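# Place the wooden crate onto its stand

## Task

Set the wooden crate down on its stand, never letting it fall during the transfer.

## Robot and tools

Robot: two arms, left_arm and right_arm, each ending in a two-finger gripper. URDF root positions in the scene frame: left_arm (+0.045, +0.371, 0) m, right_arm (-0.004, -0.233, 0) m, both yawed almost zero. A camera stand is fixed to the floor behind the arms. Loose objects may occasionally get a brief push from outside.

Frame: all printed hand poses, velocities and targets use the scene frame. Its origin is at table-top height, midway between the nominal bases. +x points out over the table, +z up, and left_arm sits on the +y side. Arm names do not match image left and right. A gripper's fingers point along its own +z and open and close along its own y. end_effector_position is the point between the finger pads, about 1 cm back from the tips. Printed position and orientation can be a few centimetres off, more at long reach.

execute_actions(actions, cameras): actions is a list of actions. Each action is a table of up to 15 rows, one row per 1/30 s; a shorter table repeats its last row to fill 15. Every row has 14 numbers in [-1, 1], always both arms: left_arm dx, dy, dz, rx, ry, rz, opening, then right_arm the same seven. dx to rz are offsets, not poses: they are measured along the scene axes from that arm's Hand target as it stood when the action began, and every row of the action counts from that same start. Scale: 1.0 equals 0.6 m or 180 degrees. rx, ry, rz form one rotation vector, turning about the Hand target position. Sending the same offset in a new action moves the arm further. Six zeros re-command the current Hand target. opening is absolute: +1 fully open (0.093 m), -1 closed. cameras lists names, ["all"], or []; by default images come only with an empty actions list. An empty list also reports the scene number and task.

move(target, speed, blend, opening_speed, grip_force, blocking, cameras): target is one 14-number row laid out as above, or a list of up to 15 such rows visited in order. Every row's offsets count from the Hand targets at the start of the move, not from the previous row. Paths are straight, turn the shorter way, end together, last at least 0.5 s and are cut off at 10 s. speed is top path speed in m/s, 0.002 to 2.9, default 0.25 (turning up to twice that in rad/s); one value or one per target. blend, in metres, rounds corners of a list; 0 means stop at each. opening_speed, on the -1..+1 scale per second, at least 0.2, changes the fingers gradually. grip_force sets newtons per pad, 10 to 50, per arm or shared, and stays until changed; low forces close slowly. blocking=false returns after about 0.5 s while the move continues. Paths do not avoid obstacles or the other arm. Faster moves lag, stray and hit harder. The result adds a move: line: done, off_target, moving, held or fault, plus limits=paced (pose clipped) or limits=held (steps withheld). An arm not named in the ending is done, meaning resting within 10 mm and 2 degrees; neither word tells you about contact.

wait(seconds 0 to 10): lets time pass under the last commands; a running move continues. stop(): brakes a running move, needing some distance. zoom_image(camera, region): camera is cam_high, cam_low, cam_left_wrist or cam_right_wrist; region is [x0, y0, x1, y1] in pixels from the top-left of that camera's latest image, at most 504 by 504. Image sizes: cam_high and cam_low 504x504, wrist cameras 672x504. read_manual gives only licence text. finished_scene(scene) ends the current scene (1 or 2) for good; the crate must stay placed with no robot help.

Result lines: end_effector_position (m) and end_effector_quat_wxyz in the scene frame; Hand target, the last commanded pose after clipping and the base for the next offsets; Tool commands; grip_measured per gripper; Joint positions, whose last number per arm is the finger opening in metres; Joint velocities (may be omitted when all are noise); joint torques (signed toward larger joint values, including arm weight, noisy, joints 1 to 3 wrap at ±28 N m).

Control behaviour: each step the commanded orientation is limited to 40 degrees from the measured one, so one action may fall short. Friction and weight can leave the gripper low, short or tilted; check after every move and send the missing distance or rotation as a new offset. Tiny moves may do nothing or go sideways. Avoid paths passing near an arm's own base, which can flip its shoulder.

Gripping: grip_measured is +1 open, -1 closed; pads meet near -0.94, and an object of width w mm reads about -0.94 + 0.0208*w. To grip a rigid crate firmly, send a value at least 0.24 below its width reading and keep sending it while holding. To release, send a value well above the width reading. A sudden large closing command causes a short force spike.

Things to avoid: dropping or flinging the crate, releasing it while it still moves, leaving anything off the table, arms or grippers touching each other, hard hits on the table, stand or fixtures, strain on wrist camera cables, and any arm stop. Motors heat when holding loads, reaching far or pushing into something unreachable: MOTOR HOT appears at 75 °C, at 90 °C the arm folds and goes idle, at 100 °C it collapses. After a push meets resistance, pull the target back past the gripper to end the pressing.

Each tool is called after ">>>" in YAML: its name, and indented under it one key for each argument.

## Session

>>> execute_actions:
  actions: []

Scene clock: 0.00 s.
left_arm: end_effector_position=(+0.4389, +0.3554, +0.0844) grip_measured=+1.000 end_effector_quat_wxyz=(+0.545, +0.043, +0.838, +0.009) | right_arm: end_effector_position=(+0.3727, -0.2666, +0.0698) grip_measured=+1.000 end_effector_quat_wxyz=(+0.541, +0.058, +0.836, -0.073)
Joint positions: left_arm=[-0.031 1.542 0.422 0.702 -0.008 0.064 0.093] | right_arm=[-0.015 1.563 0.342 0.799 0.174 0.012 0.093]
Joint velocities: within noise
Joint torques (N m): no reading
Heat: left arm: 37 °C; right arm: 34 °C.
Hand target: left_arm +0.4409, +0.3554, +0.0885; +0.549, +0.043, +0.835, +0.009 | right_arm +0.3748, -0.2666, +0.0740; +0.546, +0.058, +0.832, -0.073
Tool commands: left_gripper/opening=+1.0 right_gripper/opening=+1.0

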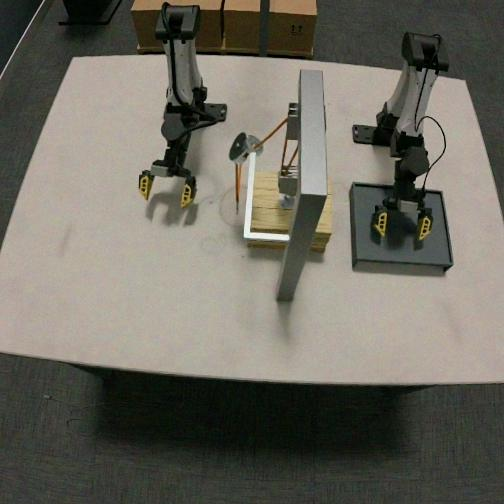

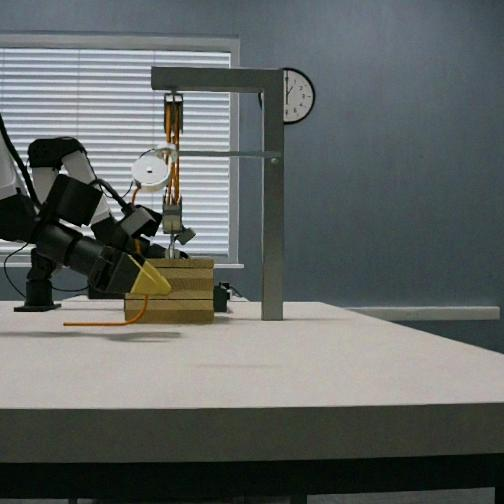

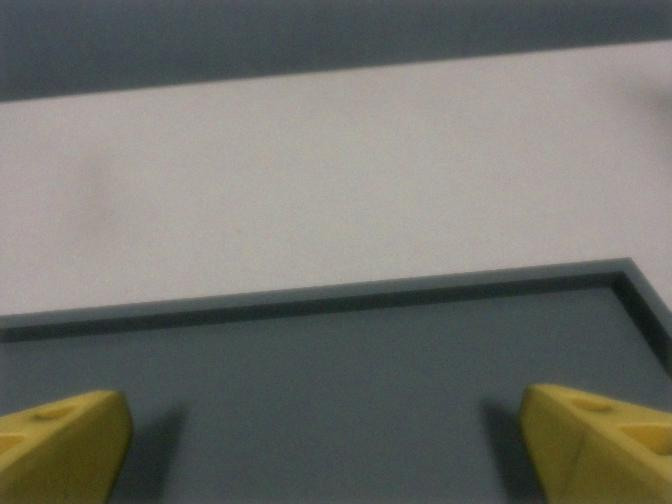

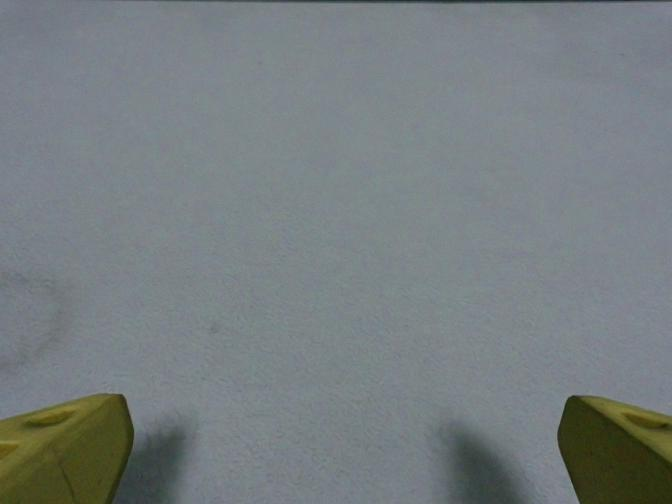

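>>> zoom_image:
  camera: "cam_high"
  region: [180, 90, 340, 260]

>>> zoom_image:
  camera: "cam_low"
  region: [50, 80, 290, 340]

Scaled by 2.965.

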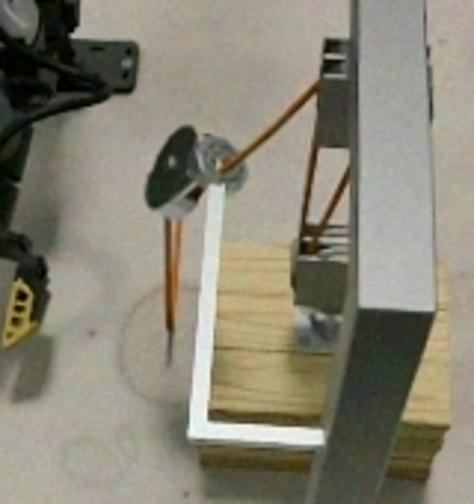

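Scaled by 1.938.

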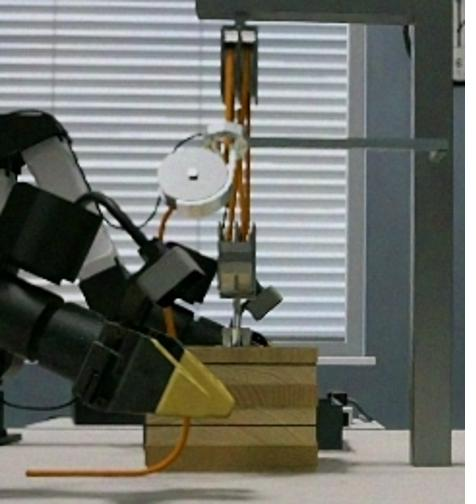

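>>> move:
  target:
    - [0,0,0.233,0,0,0,1.0, -0.083,0,0.127,0,0,0,1.0]
    - [-0.0515,0.374,0.22,-0.3565,0.353,0.4348,1.0, -0.2763,0.2293,0.1267,0.0467,-0.125,0.2515,1.0]
  blend: [0.04,0]
  speed: 0.3
  cameras: ["cam_high","cam_low","cam_left_wrist","cam_right_wrist"]

Scene clock: 49.80 s.
left_arm: end_effector_position=(+0.4072, +0.5776, +0.2219) grip_measured=+1.000 end_effector_quat_wxyz=(-0.073, +0.706, -0.693, +0.129) | right_arm: end_effector_position=(+0.2113, -0.1319, +0.1568) grip_measured=+1.000 end_effector_quat_wxyz=(+0.650, -0.210, +0.702, +0.200)
Joint positions: left_arm=[0.62 2.048 2.248 -1.576 0.225 -1.004 0.093] | right_arm=[0.094 0.03 0.007 -0.062 -0.493 -0.032 0.093]
Joint torques (N m): left_arm=[0.29 -9.1 8.05 0.63 0.21 -0.09] | right_arm=[0.84 1.28 6.95 2.18 -0.02 -0.22]
Heat: left arm: 39 °C; right arm: 37 °C.
Hand target: left_arm +0.4100, +0.5797, +0.2205; +0.092, +0.701, -0.701, +0.092 | right_arm +0.2090, -0.1291, +0.1501; +0.674, -0.213, +0.674, +0.213
Off the commanded pose: left_arm 0.004 m, 19 deg | right_arm 0.008 m, 5 deg.
joint sent to its limit (left arm) — joint 4 (wrist pitch), lower limit. The joint targets are off in orientation, not in position.
joint sent to its limit (right arm) — joint 3 (elbow), lower limit, where the elbow is as bent as it goes. The joint targets are off in orientation, not in position.
move: off_target (left_arm, right_arm)

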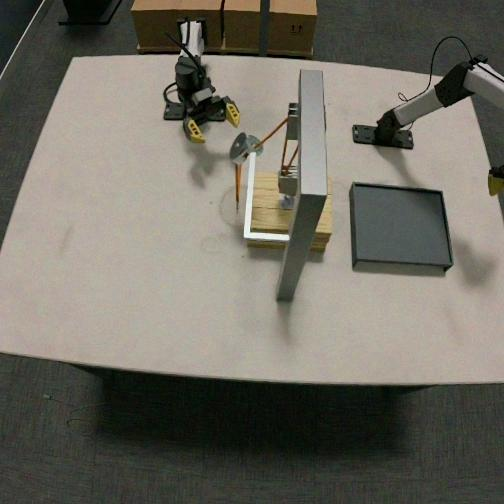

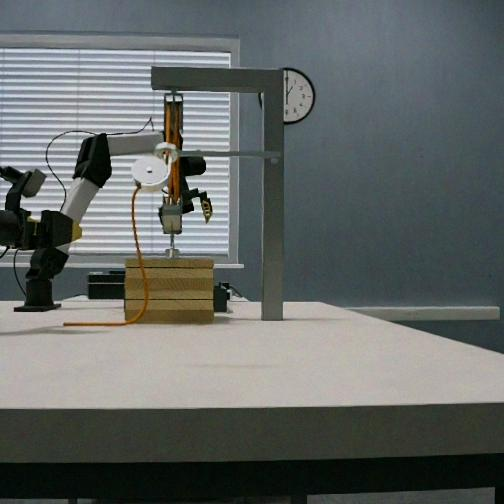

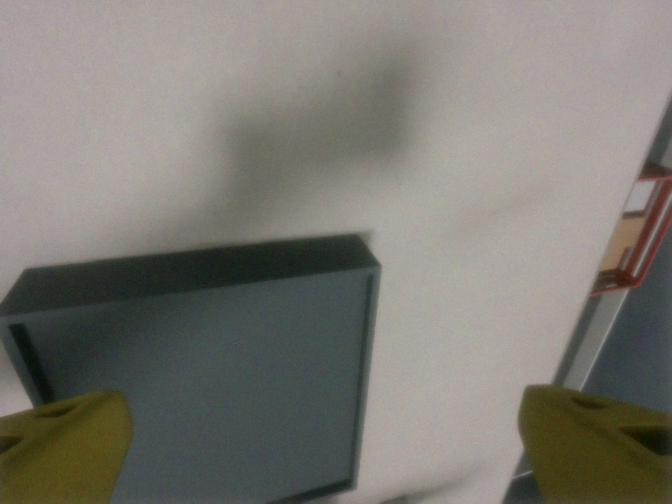

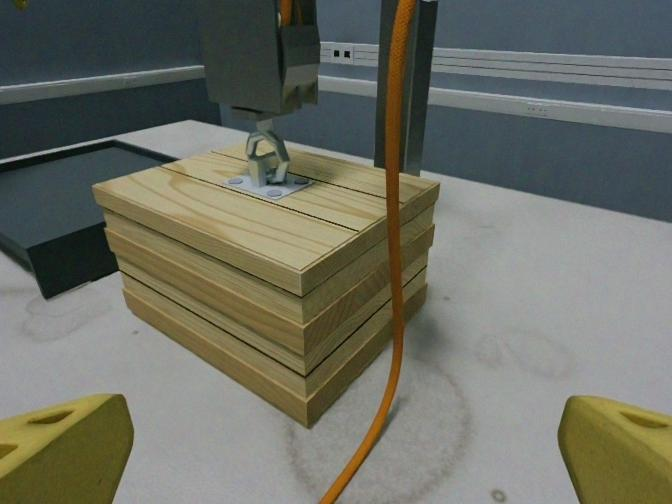

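>>> zoom_image:
  camera: "cam_right_wrist"
  region: [300, 150, 500, 500]

Scaled by 1.440.

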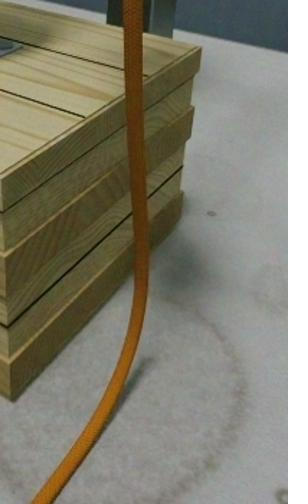

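>>> move:
  target: [-0.053,-0.033,-0.284,0,0,0,1.0, 0.102,0.028,0,0,0,0,1.0]
  speed: 0.2
  cameras: ["cam_left_wrist","cam_right_wrist"]

Scene clock: 103.70 s.
left_arm: end_effector_position=(+0.3790, +0.5587, +0.0577) grip_measured=+1.000 end_effector_quat_wxyz=(+0.089, +0.705, -0.697, +0.096) | right_arm: end_effector_position=(+0.2733, -0.1119, +0.1545) grip_measured=+1.000 end_effector_quat_wxyz=(+0.672, -0.218, +0.677, +0.208)
Joint positions: left_arm=[0.62 2.158 1.759 -1.314 0.222 -0.957 0.093] | right_arm=[0.168 1.133 0.007 1.114 -0.442 -0.017 0.093]
Joint torques (N m): left_arm=[-0.01 -10.8 5.33 0.16 0.03 0.13] | right_arm=[-0.32 -0.43 4.6 2.4 -0.05 0.04]
Heat: left arm: 42 °C; right arm: 39 °C.
Hand target: left_arm +0.3783, +0.5599, +0.0502; +0.092, +0.701, -0.701, +0.092 | right_arm +0.2702, -0.1122, +0.1500; +0.674, -0.213, +0.674, +0.213
Off the commanded pose: left_arm 0.008 m, 1 deg | right_arm 0.005 m, 1 deg.
joint sent to its limit (right arm) — joint 3 (elbow), lower limit, where the elbow is as bent as it goes. The joint targets still meet the commanded pose.
move: done
Images, in order (width x height): cam_left_wrist 672x504, cam_right_wrist 672x504.

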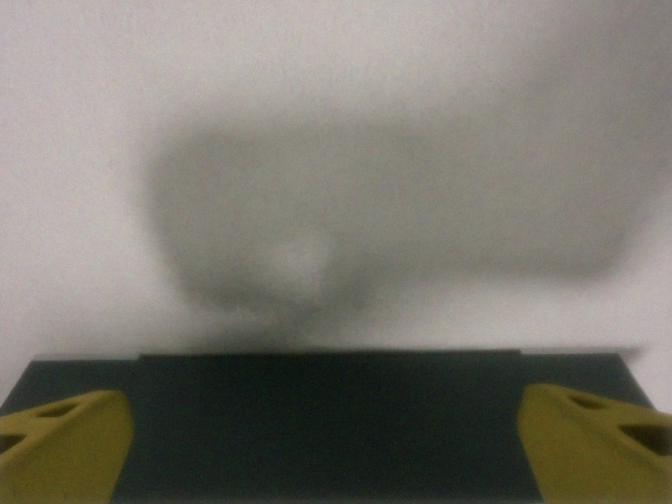

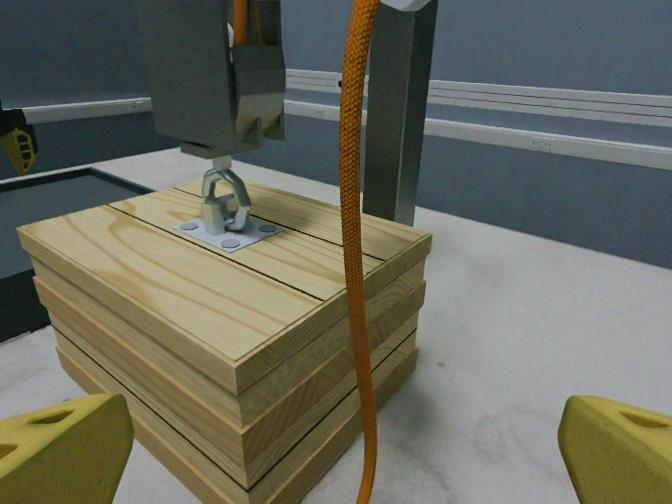

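>>> move:
  target: [0,0,0,0,0,0,1.0, 0.108,0.0715,-0.015,0,0,0,1.0]
  speed: 0.15
  cameras: ["cam_low","cam_right_wrist"]

Scene clock: 114.83 s.
left_arm: end_effector_position=(+0.3790, +0.5587, +0.0577) grip_measured=+1.000 end_effector_quat_wxyz=(+0.089, +0.705, -0.697, +0.096) | right_arm: end_effector_position=(+0.3294, -0.0719, +0.1286) grip_measured=+1.000 end_effector_quat_wxyz=(+0.655, -0.218, +0.692, +0.212)
Joint positions: left_arm=[0.62 2.158 1.759 -1.314 0.222 -0.957 0.093] | right_arm=[0.309 1.653 0.21 1.389 -0.308 -0.009 0.093]
Joint torques (N m): left_arm=[0.01 -10.8 5.35 0.17 0.03 0.13] | right_arm=[0.64 -2.99 6.3 2.71 0.27 0.05]
Heat: left arm: 44 °C; right arm: 38 °C.
Hand target: left_arm +0.3783, +0.5599, +0.0502; +0.092, +0.701, -0.701, +0.092 | right_arm +0.3350, -0.0694, +0.1409; +0.674, -0.213, +0.674, +0.213
Off the commanded pose: left_arm 0.008 m, 1 deg | right_arm 0.014 m, 3 deg.
move: off_target (right_arm)
Images, in order (width x height): cam_low 504x504, cam_right_wrist 672x504.

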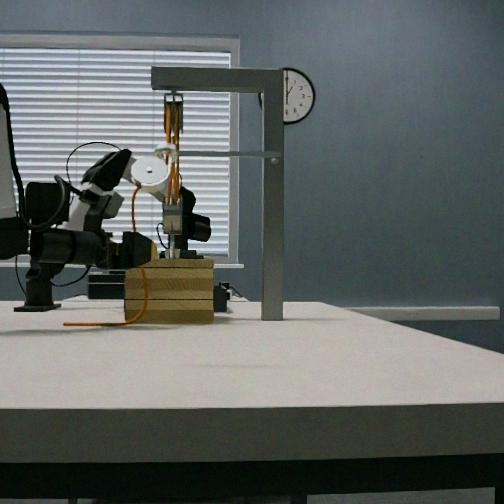

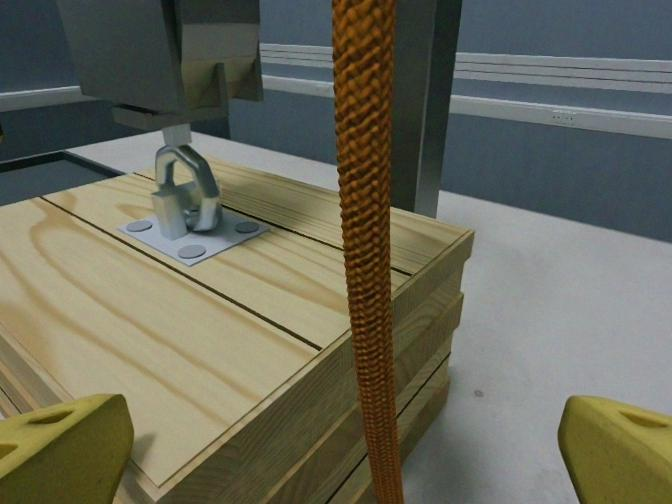

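>>> move:
  target:
    - [0,0,0,0,0,0,1.0, 0.035,0.012,0,0,0,0,1.0]
    - [0,0,0,0,0,0,1.0, 0.035,0.012,0,0,0,0,-1.0]
  speed: 0.1
  opening_speed: 1.5
  cameras: ["cam_low","cam_right_wrist","cam_high"]

Scene clock: 125.87 s.
left_arm: end_effector_position=(+0.3790, +0.5587, +0.0577) grip_measured=+1.000 end_effector_quat_wxyz=(+0.089, +0.705, -0.697, +0.096) | right_arm: end_effector_position=(+0.3493, -0.0620, +0.1358) grip_measured=-0.964 end_effector_quat_wxyz=(+0.663, -0.217, +0.682, +0.218)
Joint positions: left_arm=[0.62 2.158 1.759 -1.314 0.222 -0.957 0.093] | right_arm=[0.318 1.713 0.298 1.389 -0.306 0.001 0]
Joint torques (N m): left_arm=[0.02 -10.78 5.37 0.17 0.04 0.13] | right_arm=[0.03 -3 6.5 2.56 0.25 -0.06]
Heat: left arm: 45 °C; right arm: 38 °C.
Hand target: left_arm +0.3783, +0.5599, +0.0502; +0.092, +0.701, -0.701, +0.092 | right_arm +0.3560, -0.0622, +0.1410; +0.674, -0.213, +0.674, +0.213
Off the commanded pose: left_arm 0.008 m, 1 deg | right_arm 0.008 m, 2 deg.
move: done
Images, in order (width x height): cam_high 504x504, cam_low 504x504, cam_right_wrist 672x504.

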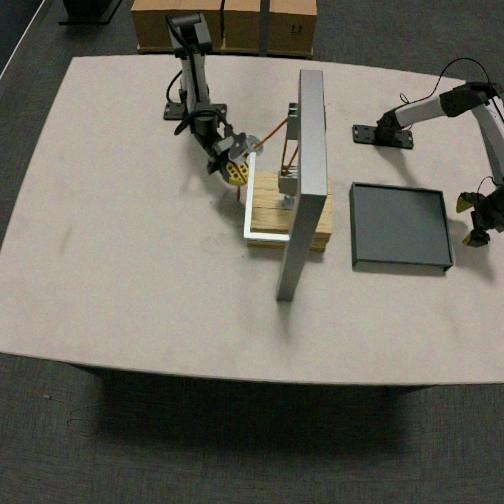

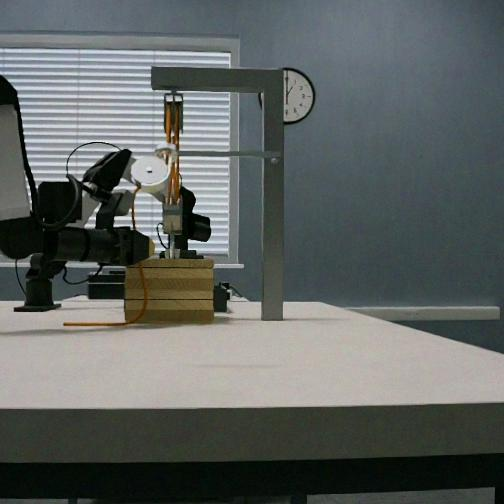

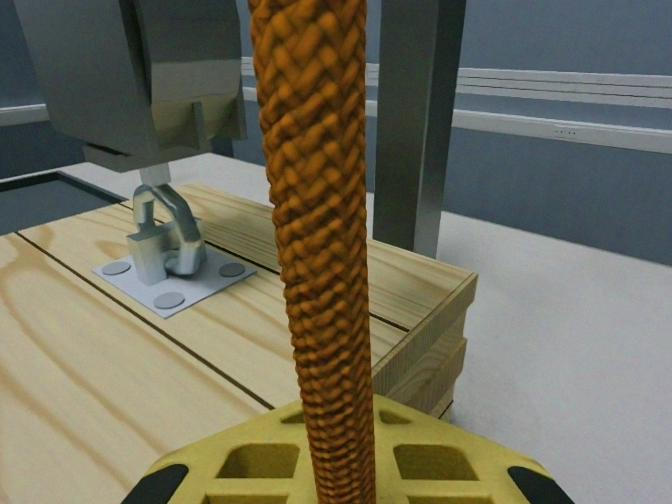

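>>> move:
  target:
    - [0,0,0,0,0,0,1.0, -0.0267,-0.313,-0.0517,-0.404,-0.048,-0.150,-1.0]
    - [-0.0,-0.02,-0.01,0,0,0,1.0, 0.0733,-0.6463,-0.1183,-0.404,-0.048,-0.150,-1.0]
    - [-0.0,-0.025,-0.017,0,0,0,1.0, 0.1233,-1.0,-0.1683,-0.404,-0.048,-0.150,-1.0]
  blend: [0.05,0.05,0]
  speed: [0.25,0.15,0.12]
  cameras: ["all"]

Scene clock: 153.77 s.
left_arm: end_effector_position=(+0.3781, +0.5468, +0.0394) grip_measured=+1.000 end_effector_quat_wxyz=(+0.096, +0.699, -0.702, +0.094) | right_arm: end_effector_position=(+0.4051, -0.4833, +0.0885) grip_measured=-0.972 end_effector_quat_wxyz=(+0.658, -0.590, +0.382, -0.273)
Joint positions: left_arm=[0.596 2.158 1.684 -1.251 0.222 -0.966 0.093] | right_arm=[-0.909 2.466 1.25 1.441 -1.51 -1.165 0]
Joint torques (N m): left_arm=[-0.44 -13.12 4.62 0.14 0.08 -0.11] | right_arm=[-18.7 -2.15 10.18 0.19 3.83 0.19]
Heat: left arm: 48 °C; right arm: 38 °C.
Hand target: left_arm +0.3783, +0.5449, +0.0400; +0.092, +0.701, -0.701, +0.092 | right_arm +0.4301, -0.6622, +0.0400; +0.506, -0.442, +0.633, -0.385
Off the commanded pose: left_arm 0.002 m, 1 deg | right_arm 0.187 m, 43 deg; orientation clipped.
move: off_target (right_arm); limits=paced

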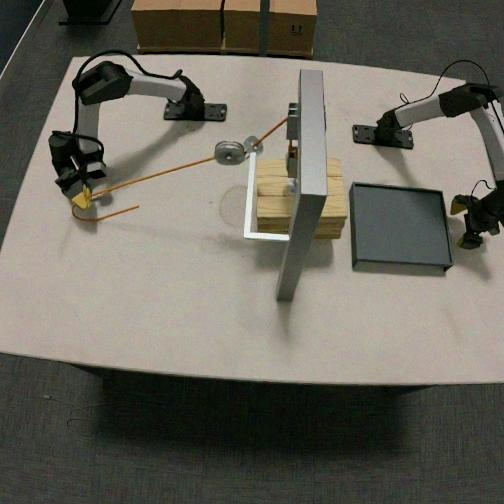

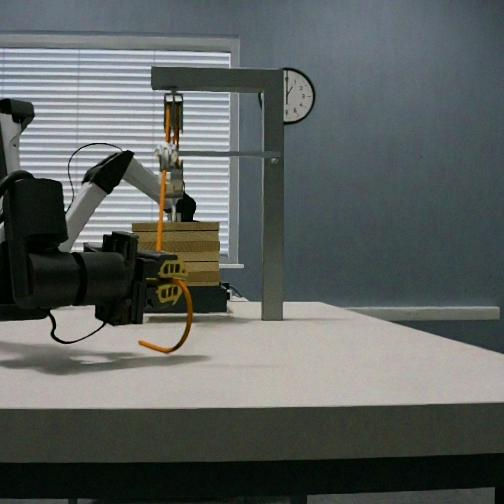

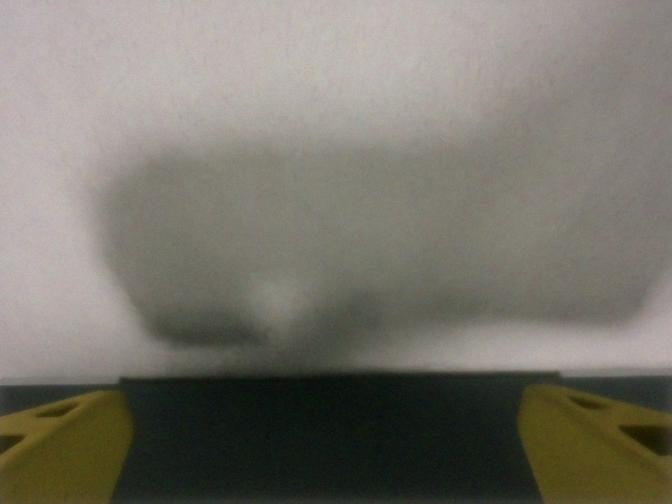

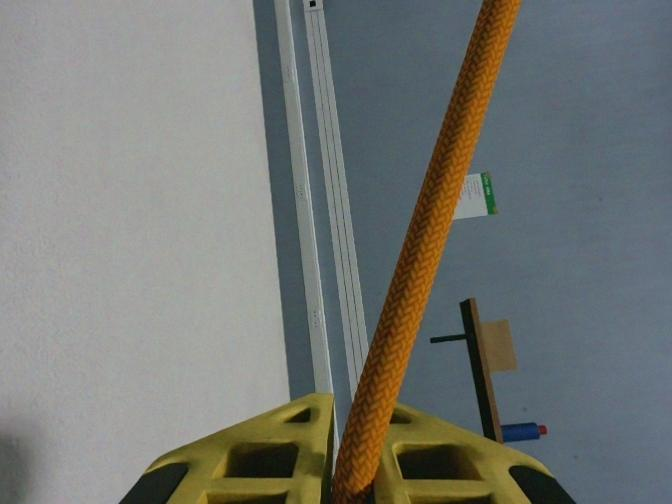

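>>> move:
  target:
    - [0,-0.14,0,0,0,0,1.0, 0.01,-0.1,0,0,0,0,-1.0]
    - [0,-0.533,0,0,0,0,1.0, 0.01,-0.1,0,0,0,0,-1.0]
  blend: [0.03,0]
  speed: 0.12
  cameras: ["all"]

Scene clock: 167.57 s.
left_arm: end_effector_position=(+0.3686, +0.2437, +0.0278) grip_measured=+1.000 end_effector_quat_wxyz=(+0.082, +0.705, -0.702, +0.057) | right_arm: end_effector_position=(+0.4353, -0.5467, +0.0872) grip_measured=-0.972 end_effector_quat_wxyz=(+0.656, -0.593, +0.377, -0.275)
Joint positions: left_arm=[-0.267 1.911 1.283 -0.922 0.198 -1.856 0.093] | right_arm=[-0.939 2.701 1.705 1.442 -1.543 -0.955 0]
Joint torques (N m): left_arm=[-1.43 -10.84 8.16 0.51 0.65 -0.19] | right_arm=[-19.34 -3.18 9.21 0.23 3.39 0.31]
Heat: left arm: 50 °C; right arm: 38 °C.
Hand target: left_arm +0.3783, +0.2251, +0.0400; +0.092, +0.701, -0.701, +0.092 | right_arm +0.4360, -0.7222, +0.0401; +0.508, -0.444, +0.630, -0.385
Off the commanded pose: left_arm 0.024 m, 4 deg | right_arm 0.182 m, 40 deg; orientation clipped.
move: off_target (left_arm, right_arm); limits=paced

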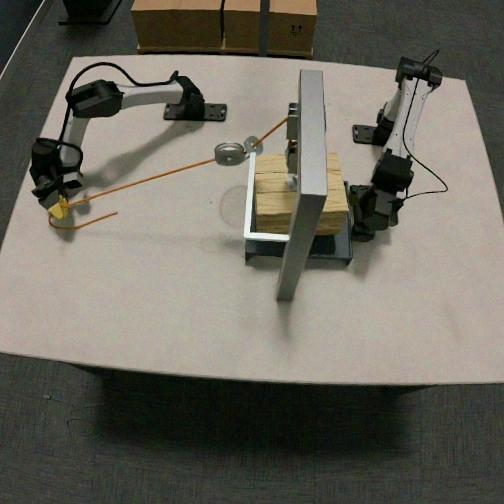

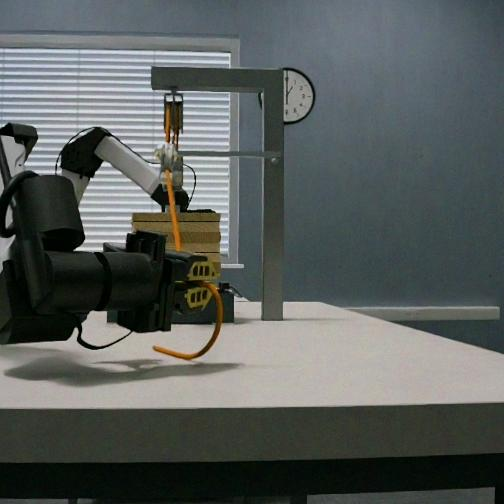

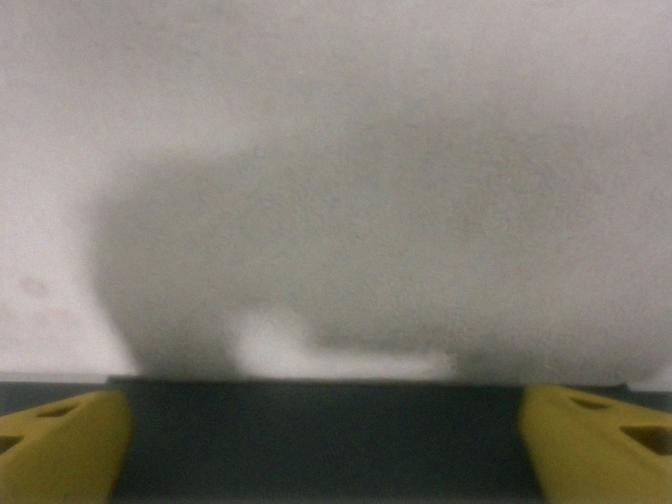

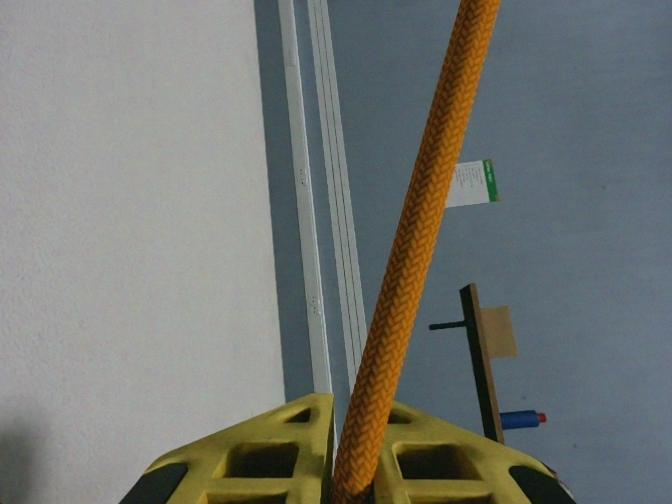

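>>> zoom_image:
  camera: "cam_high"
  region: [200, 100, 380, 280]

>>> zoom_image:
  camera: "cam_low"
  region: [90, 150, 290, 350]

Scaled by 2.800.

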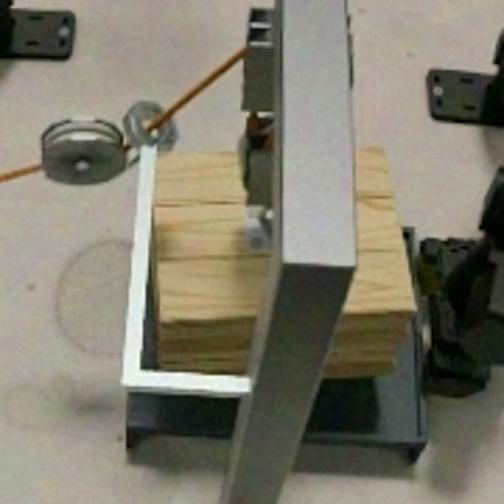

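Scaled by 2.520.

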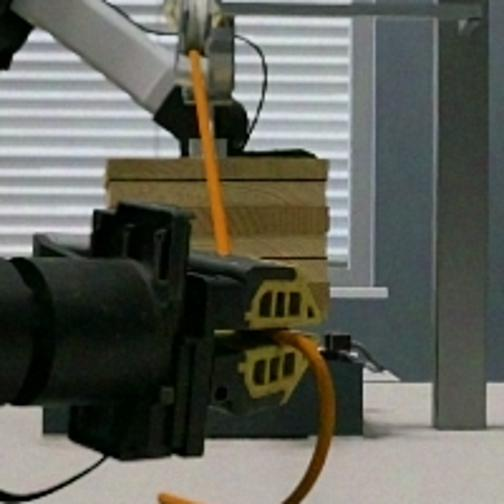

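>>> move:
  target:
    - [0.005,0.06,0.0,0,0,0,1.0, 0,0,0,0,0,0,-1.0]
    - [0.011,0.225,0.2417,0,0,0,1.0, 0,0,0,0,0,0,-1.0]
  blend: [0.02,0]
  speed: 0.3
  cameras: ["cam_high","cam_low","cam_left_wrist"]

Scene clock: 196.53 s.
left_arm: end_effector_position=(+0.3822, +0.3618, +0.1855) grip_measured=+1.000 end_effector_quat_wxyz=(+0.087, +0.706, -0.697, +0.092) | right_arm: end_effector_position=(+0.4353, -0.5467, +0.0872) grip_measured=-0.972 end_effector_quat_wxyz=(+0.656, -0.593, +0.377, -0.275)
Joint positions: left_arm=[0.11 1.85 1.83 -1.567 0.254 -1.484 0.093] | right_arm=[-0.939 2.701 1.705 1.442 -1.543 -0.955 0]
Joint torques (N m): left_arm=[-0.21 -7.65 7.65 0.17 0.2 0.12] | right_arm=[-19.48 -3.12 9.32 0.28 3.34 0.27]
Heat: left arm: 49 °C; right arm: 45 °C.
Hand target: left_arm +0.3849, +0.3601, +0.1850; +0.092, +0.701, -0.701, +0.092 | right_arm +0.4360, -0.7222, +0.0401; +0.508, -0.444, +0.630, -0.385
Off the commanded pose: left_arm 0.003 m, 1 deg | right_arm 0.182 m, 40 deg; orientation clipped.
move: off_target (right_arm); blend cut to 0.0178 m at target 1; limits=paced
Images, in order (width x height): cam_high 504x504, cam_low 504x504, cam_left_wrist 672x504.

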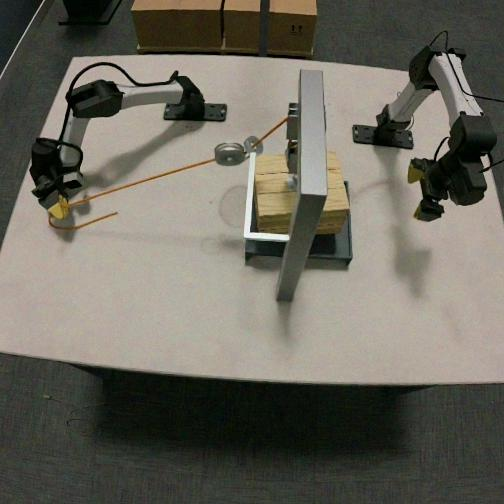

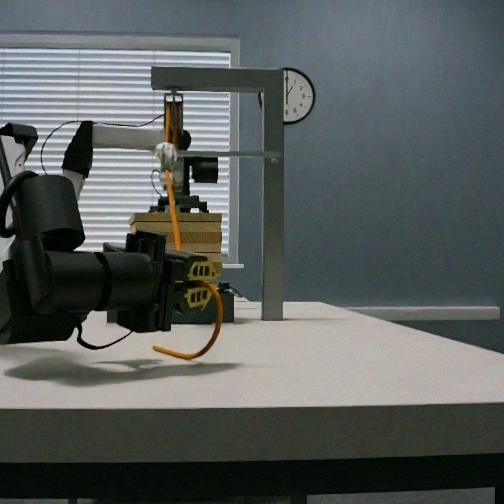

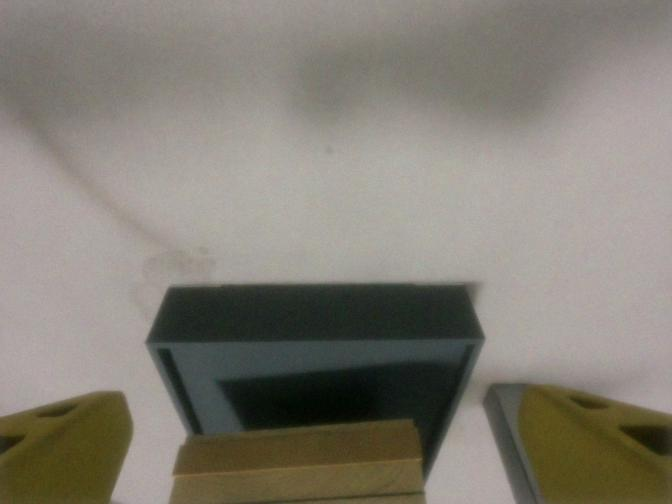

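>>> zoom_image:
  camera: "cam_left_wrist"
  region: [130, 270, 510, 504]

>>> zoom_image:
  camera: "cam_high"
  region: [230, 130, 370, 270]

Scaled by 1.326.

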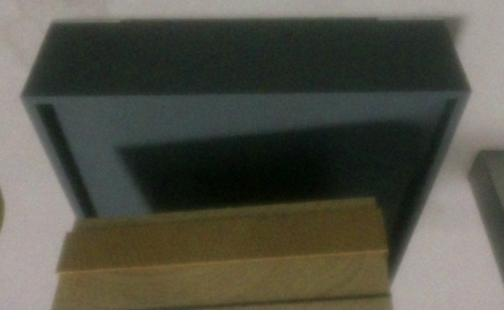

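Scaled by 3.600.

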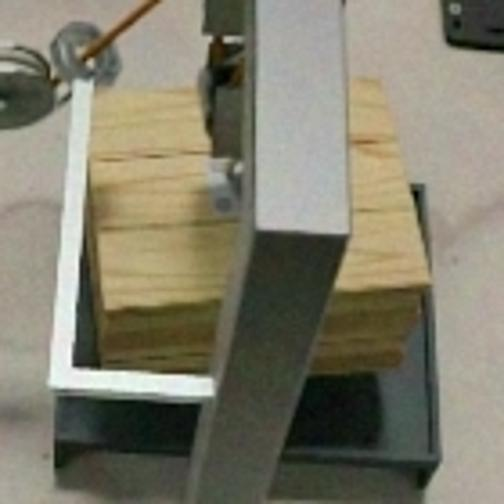

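>>> move:
  target:
    - [-0.2248,-0.217,0.058,0.029,-0.108,-0.404,1.0, 0,0,0,0,0,0,-1.0]
    - [-0.3665,-0.5668,0.058,0.058,-0.2163,-0.8083,1.0, 0,0,0,0,0,0,-1.0]
    - [-0.3665,-0.6085,-0.225,0.058,-0.2163,-0.8083,1.0, 0,0,0,0,0,0,-1.0]
  blend: [0.04,0.02,0]
  speed: [0.35,0.35,0.2]
  cameras: ["cam_high","cam_low","cam_left_wrist"]

Scene clock: 253.93 s.
left_arm: end_effector_position=(+0.1659, -0.0052, +0.0572) grip_measured=+1.000 end_effector_quat_wxyz=(+0.114, +0.492, +0.860, -0.072) | right_arm: end_effector_position=(+0.4353, -0.5467, +0.0872) grip_measured=-0.972 end_effector_quat_wxyz=(+0.656, -0.593, +0.377, -0.275)
Joint positions: left_arm=[-1.27 1.845 1.295 -0.756 -0.054 -0.236 0.093] | right_arm=[-0.939 2.701 1.705 1.442 -1.543 -0.955 0]
Joint torques (N m): left_arm=[-0.47 -8.57 5.7 1.04 -0.11 0.04] | right_arm=[-19.88 -3.08 9.36 0.25 3.36 0.34]
Heat: left arm: 45 °C; right arm: 56 °C.
Hand target: left_arm +0.1650, -0.0049, +0.0499; +0.113, +0.495, +0.859, -0.065 | right_arm +0.4360, -0.7222, +0.0401; +0.508, -0.444, +0.630, -0.385
Off the commanded pose: left_arm 0.007 m, 1 deg | right_arm 0.182 m, 40 deg; orientation clipped.
move: off_target (right_arm); limits=paced
Images, in order (width x height): cam_high 504x504, cam_low 504x504, cam_left_wrist 672x504.

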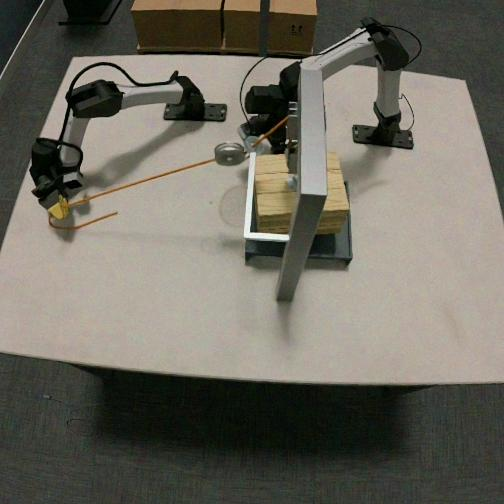

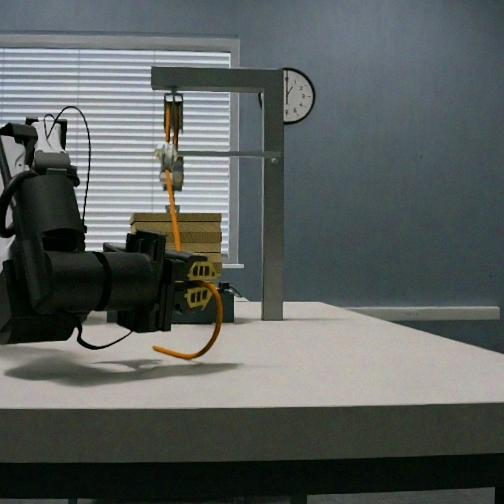

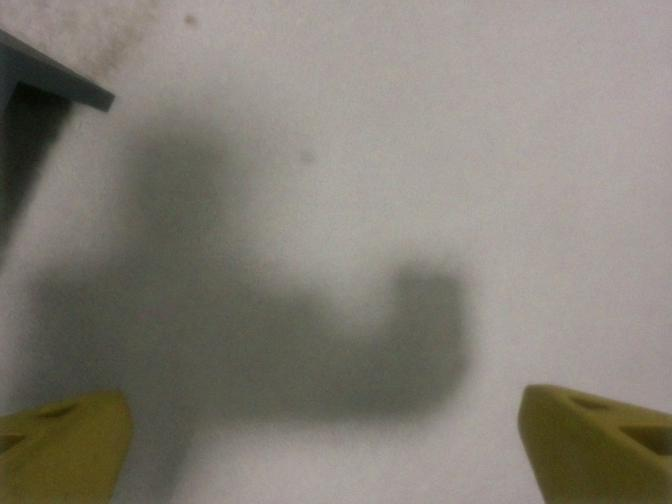

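>>> move:
  target: [0.088,0,-0.025,0,0,0,1.0, 0,0.083,0,0,0,0,-1.0]
  speed: 0.1
  cameras: ["cam_high","cam_low","cam_left_wrist"]

Scene clock: 268.90 s.
left_arm: end_effector_position=(+0.1971, +0.0033, +0.0436) grip_measured=+1.000 end_effector_quat_wxyz=(+0.096, +0.497, +0.859, -0.069) | right_arm: end_effector_position=(+0.4228, -0.5390, +0.0693) grip_measured=-0.972 end_effector_quat_wxyz=(+0.664, -0.561, +0.416, -0.268)
Joint positions: left_arm=[-1.169 1.893 1.311 -0.752 -0.007 -0.131 0.093] | right_arm=[-0.949 2.662 1.544 1.445 -1.492 -0.99 0]
Joint torques (N m): left_arm=[2.44 -6.24 7.91 1.33 -0.21 0.32] | right_arm=[-12.83 -5.82 8.5 0.26 3.39 -0.25]
Heat: left arm: 44 °C; right arm: 57 °C.
Hand target: left_arm +0.2177, -0.0049, +0.0349; +0.113, +0.495, +0.859, -0.065 | right_arm +0.4360, -0.6725, +0.0400; +0.508, -0.444, +0.631, -0.385
Off the commanded pose: left_arm 0.024 m, 2 deg | right_arm 0.137 m, 36 deg.
move: off_target (left_arm, right_arm)
Images, in order (width x height): cam_high 504x504, cam_low 504x504, cam_left_wrist 672x504.

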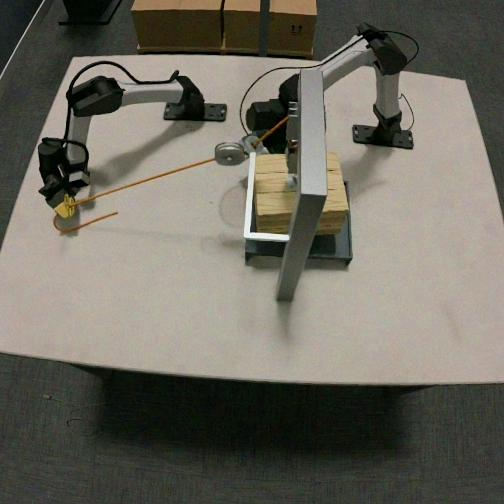

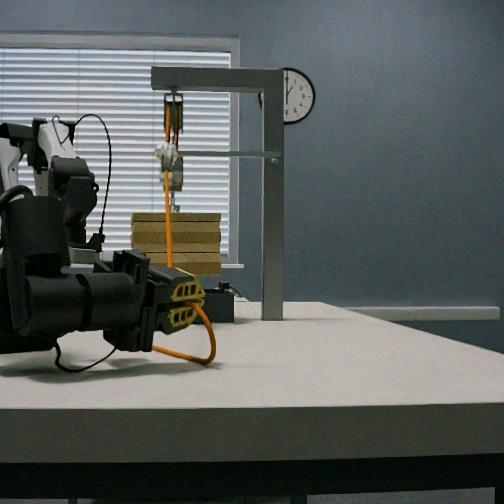

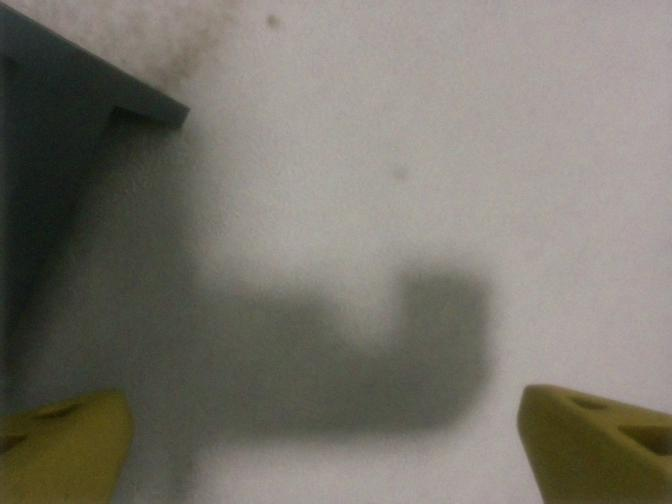

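>>> move:
  target: [0.037,-0.008,0,0,0,0,1.0, 0,0,0,0,0,0,-1.0]
  speed: 0.1
  cameras: ["cam_high","cam_low","cam_left_wrist"]

Scene clock: 273.07 s.
left_arm: end_effector_position=(+0.2207, -0.0059, +0.0439) grip_measured=+1.000 end_effector_quat_wxyz=(+0.100, +0.499, +0.858, -0.075) | right_arm: end_effector_position=(+0.4228, -0.5390, +0.0693) grip_measured=-0.972 end_effector_quat_wxyz=(+0.663, -0.561, +0.415, -0.269)
Joint positions: left_arm=[-1.118 1.947 1.383 -0.757 0.01 -0.078 0.093] | right_arm=[-0.949 2.662 1.544 1.445 -1.492 -0.994 0]
Joint torques (N m): left_arm=[2.17 -7.05 7.91 1.21 -0.24 0.26] | right_arm=[-12.98 -6.13 8.2 0.17 3.43 -0.27]
Heat: left arm: 44 °C; right arm: 56 °C.
Hand target: left_arm +0.2400, -0.0097, +0.0349; +0.113, +0.495, +0.859, -0.065 | right_arm +0.4360, -0.6724, +0.0400; +0.508, -0.444, +0.630, -0.385
Off the commanded pose: left_arm 0.022 m, 2 deg | right_arm 0.137 m, 36 deg.
move: off_target (left_arm, right_arm)
Images, in order (width x height): cam_high 504x504, cam_low 504x504, cam_left_wrist 672x504.

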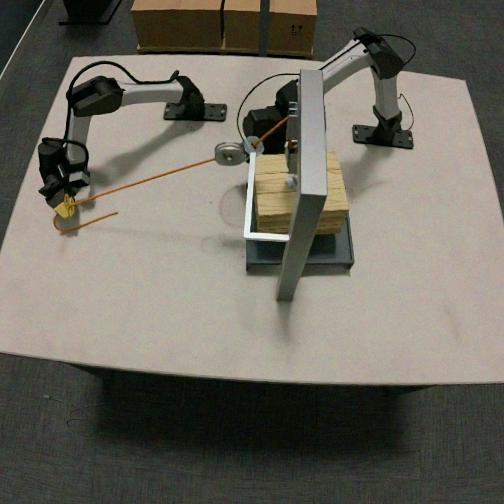

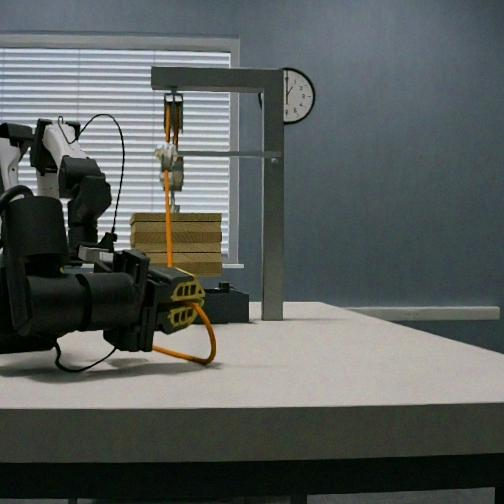

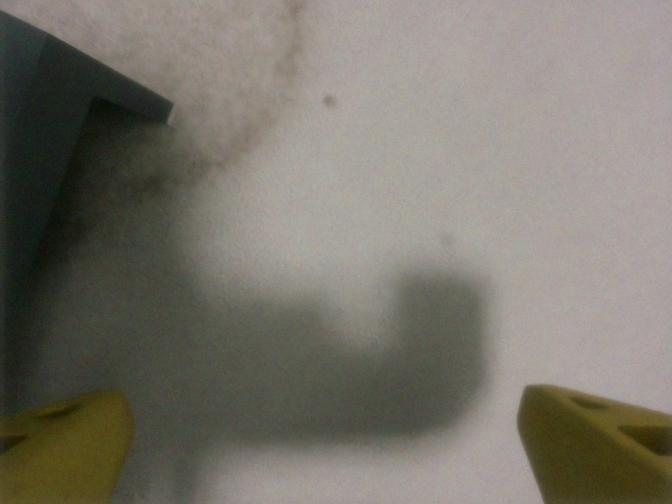

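>>> zoom_image:
  camera: "cam_high"
  region: [200, 100, 380, 280]

>>> zoom_image:
  camera: "cam_low"
  region: [90, 150, 290, 350]

Scaled by 2.800.

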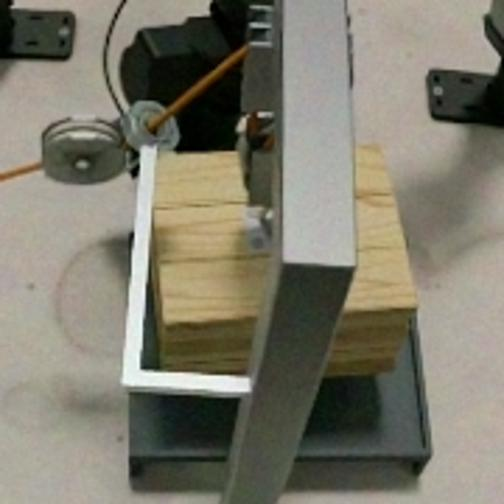

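Scaled by 2.520.

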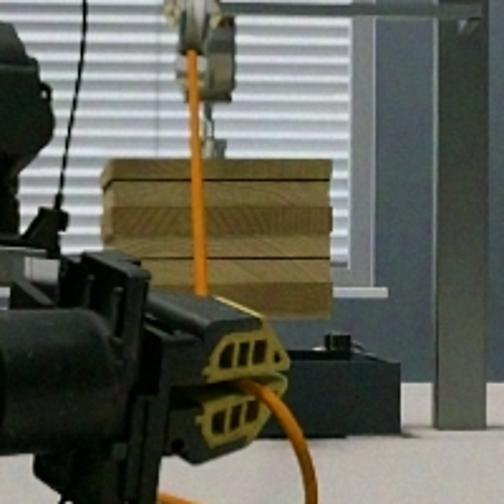

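>>> zoom_image:
  camera: "cam_high"
  region: [235, 190, 365, 280]

Scaled by 3.877.

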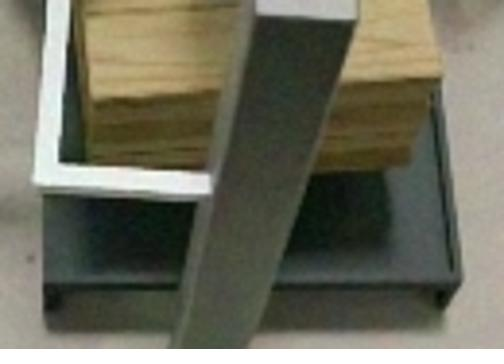

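>>> move:
  target:
    - [-0.0833,0.008,0.017,0,0,0,0.0, 0,0,0,0,0,0,-1.0]
    - [-0.0917,0.016,0.3335,0,0,0,0.0, 0,0,0,0,0,0,-1.0]
    - [0.0167,0.433,0.3585,-0.018,0.0587,0.17,0.0, 0,0,0,0,0,0,-1.0]
    - [0.15,0.466,0.2085,-0.0362,0.1174,0.34,0.0, 0,0,0,0,0,0,-1.0]
  blend: [0.01,0.04,0.03,0]
  speed: [0.2,0.35,0.4,0.35]
  cameras: ["cam_high","cam_low","cam_left_wrist"]

Scene clock: 357.37 s.
left_arm: end_effector_position=(+0.3292, +0.2705, +0.1657) grip_measured=+0.002 end_effector_quat_wxyz=(+0.012, -0.027, +0.991, -0.128) | right_arm: end_effector_position=(+0.4228, -0.5390, +0.0693) grip_measured=-0.972 end_effector_quat_wxyz=(+0.663, -0.561, +0.415, -0.269)
Joint positions: left_arm=[-0.192 1.602 1.461 -1.346 0.244 -0.269 0.045] | right_arm=[-0.949 2.662 1.544 1.445 -1.492 -0.994 0]
Joint torques (N m): left_arm=[0.18 -6.45 5.3 0.66 0.26 -0.09] | right_arm=[-13 -6.32 8.44 0.16 3.4 -0.26]
Heat: left arm: 43 °C; right arm: 58 °C.
Hand target: left_arm +0.3299, +0.2698, +0.1601; +0.005, -0.034, +0.991, -0.130 | right_arm +0.4360, -0.6724, +0.0400; +0.508, -0.444, +0.630, -0.385
Off the commanded pose: left_arm 0.006 m, 1 deg | right_arm 0.137 m, 36 deg.
move: off_target (right_arm)
Images, in order (width x height): cam_high 504x504, cam_low 504x504, cam_left_wrist 672x504.

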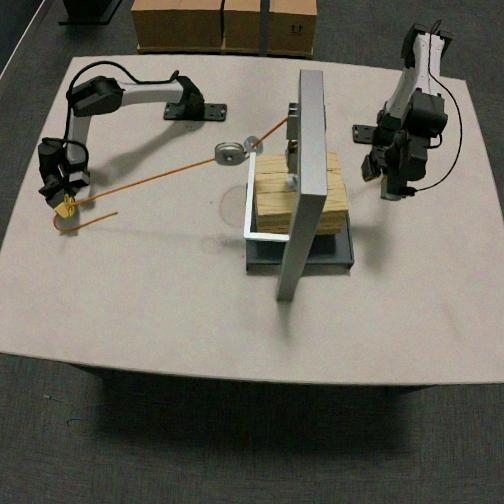

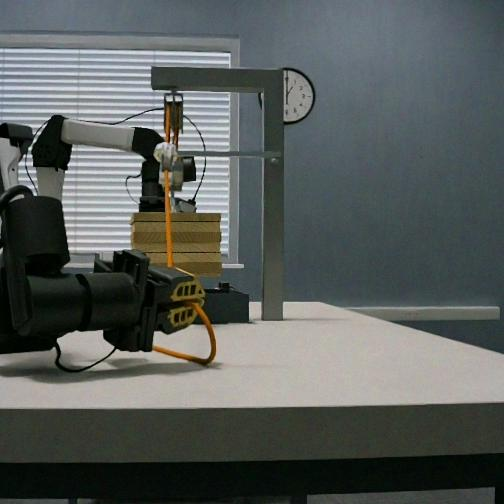

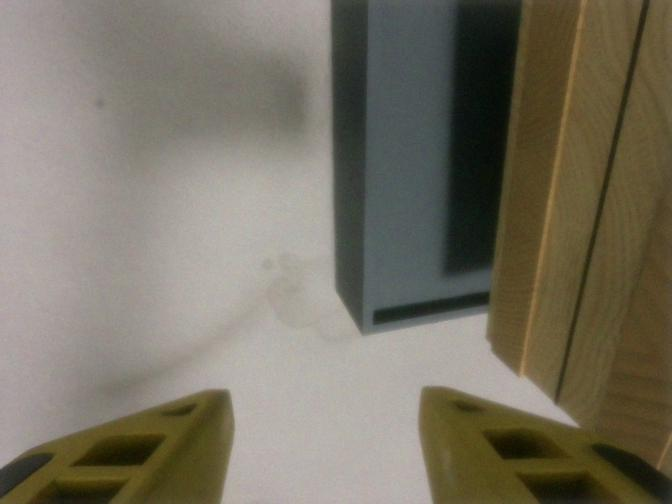

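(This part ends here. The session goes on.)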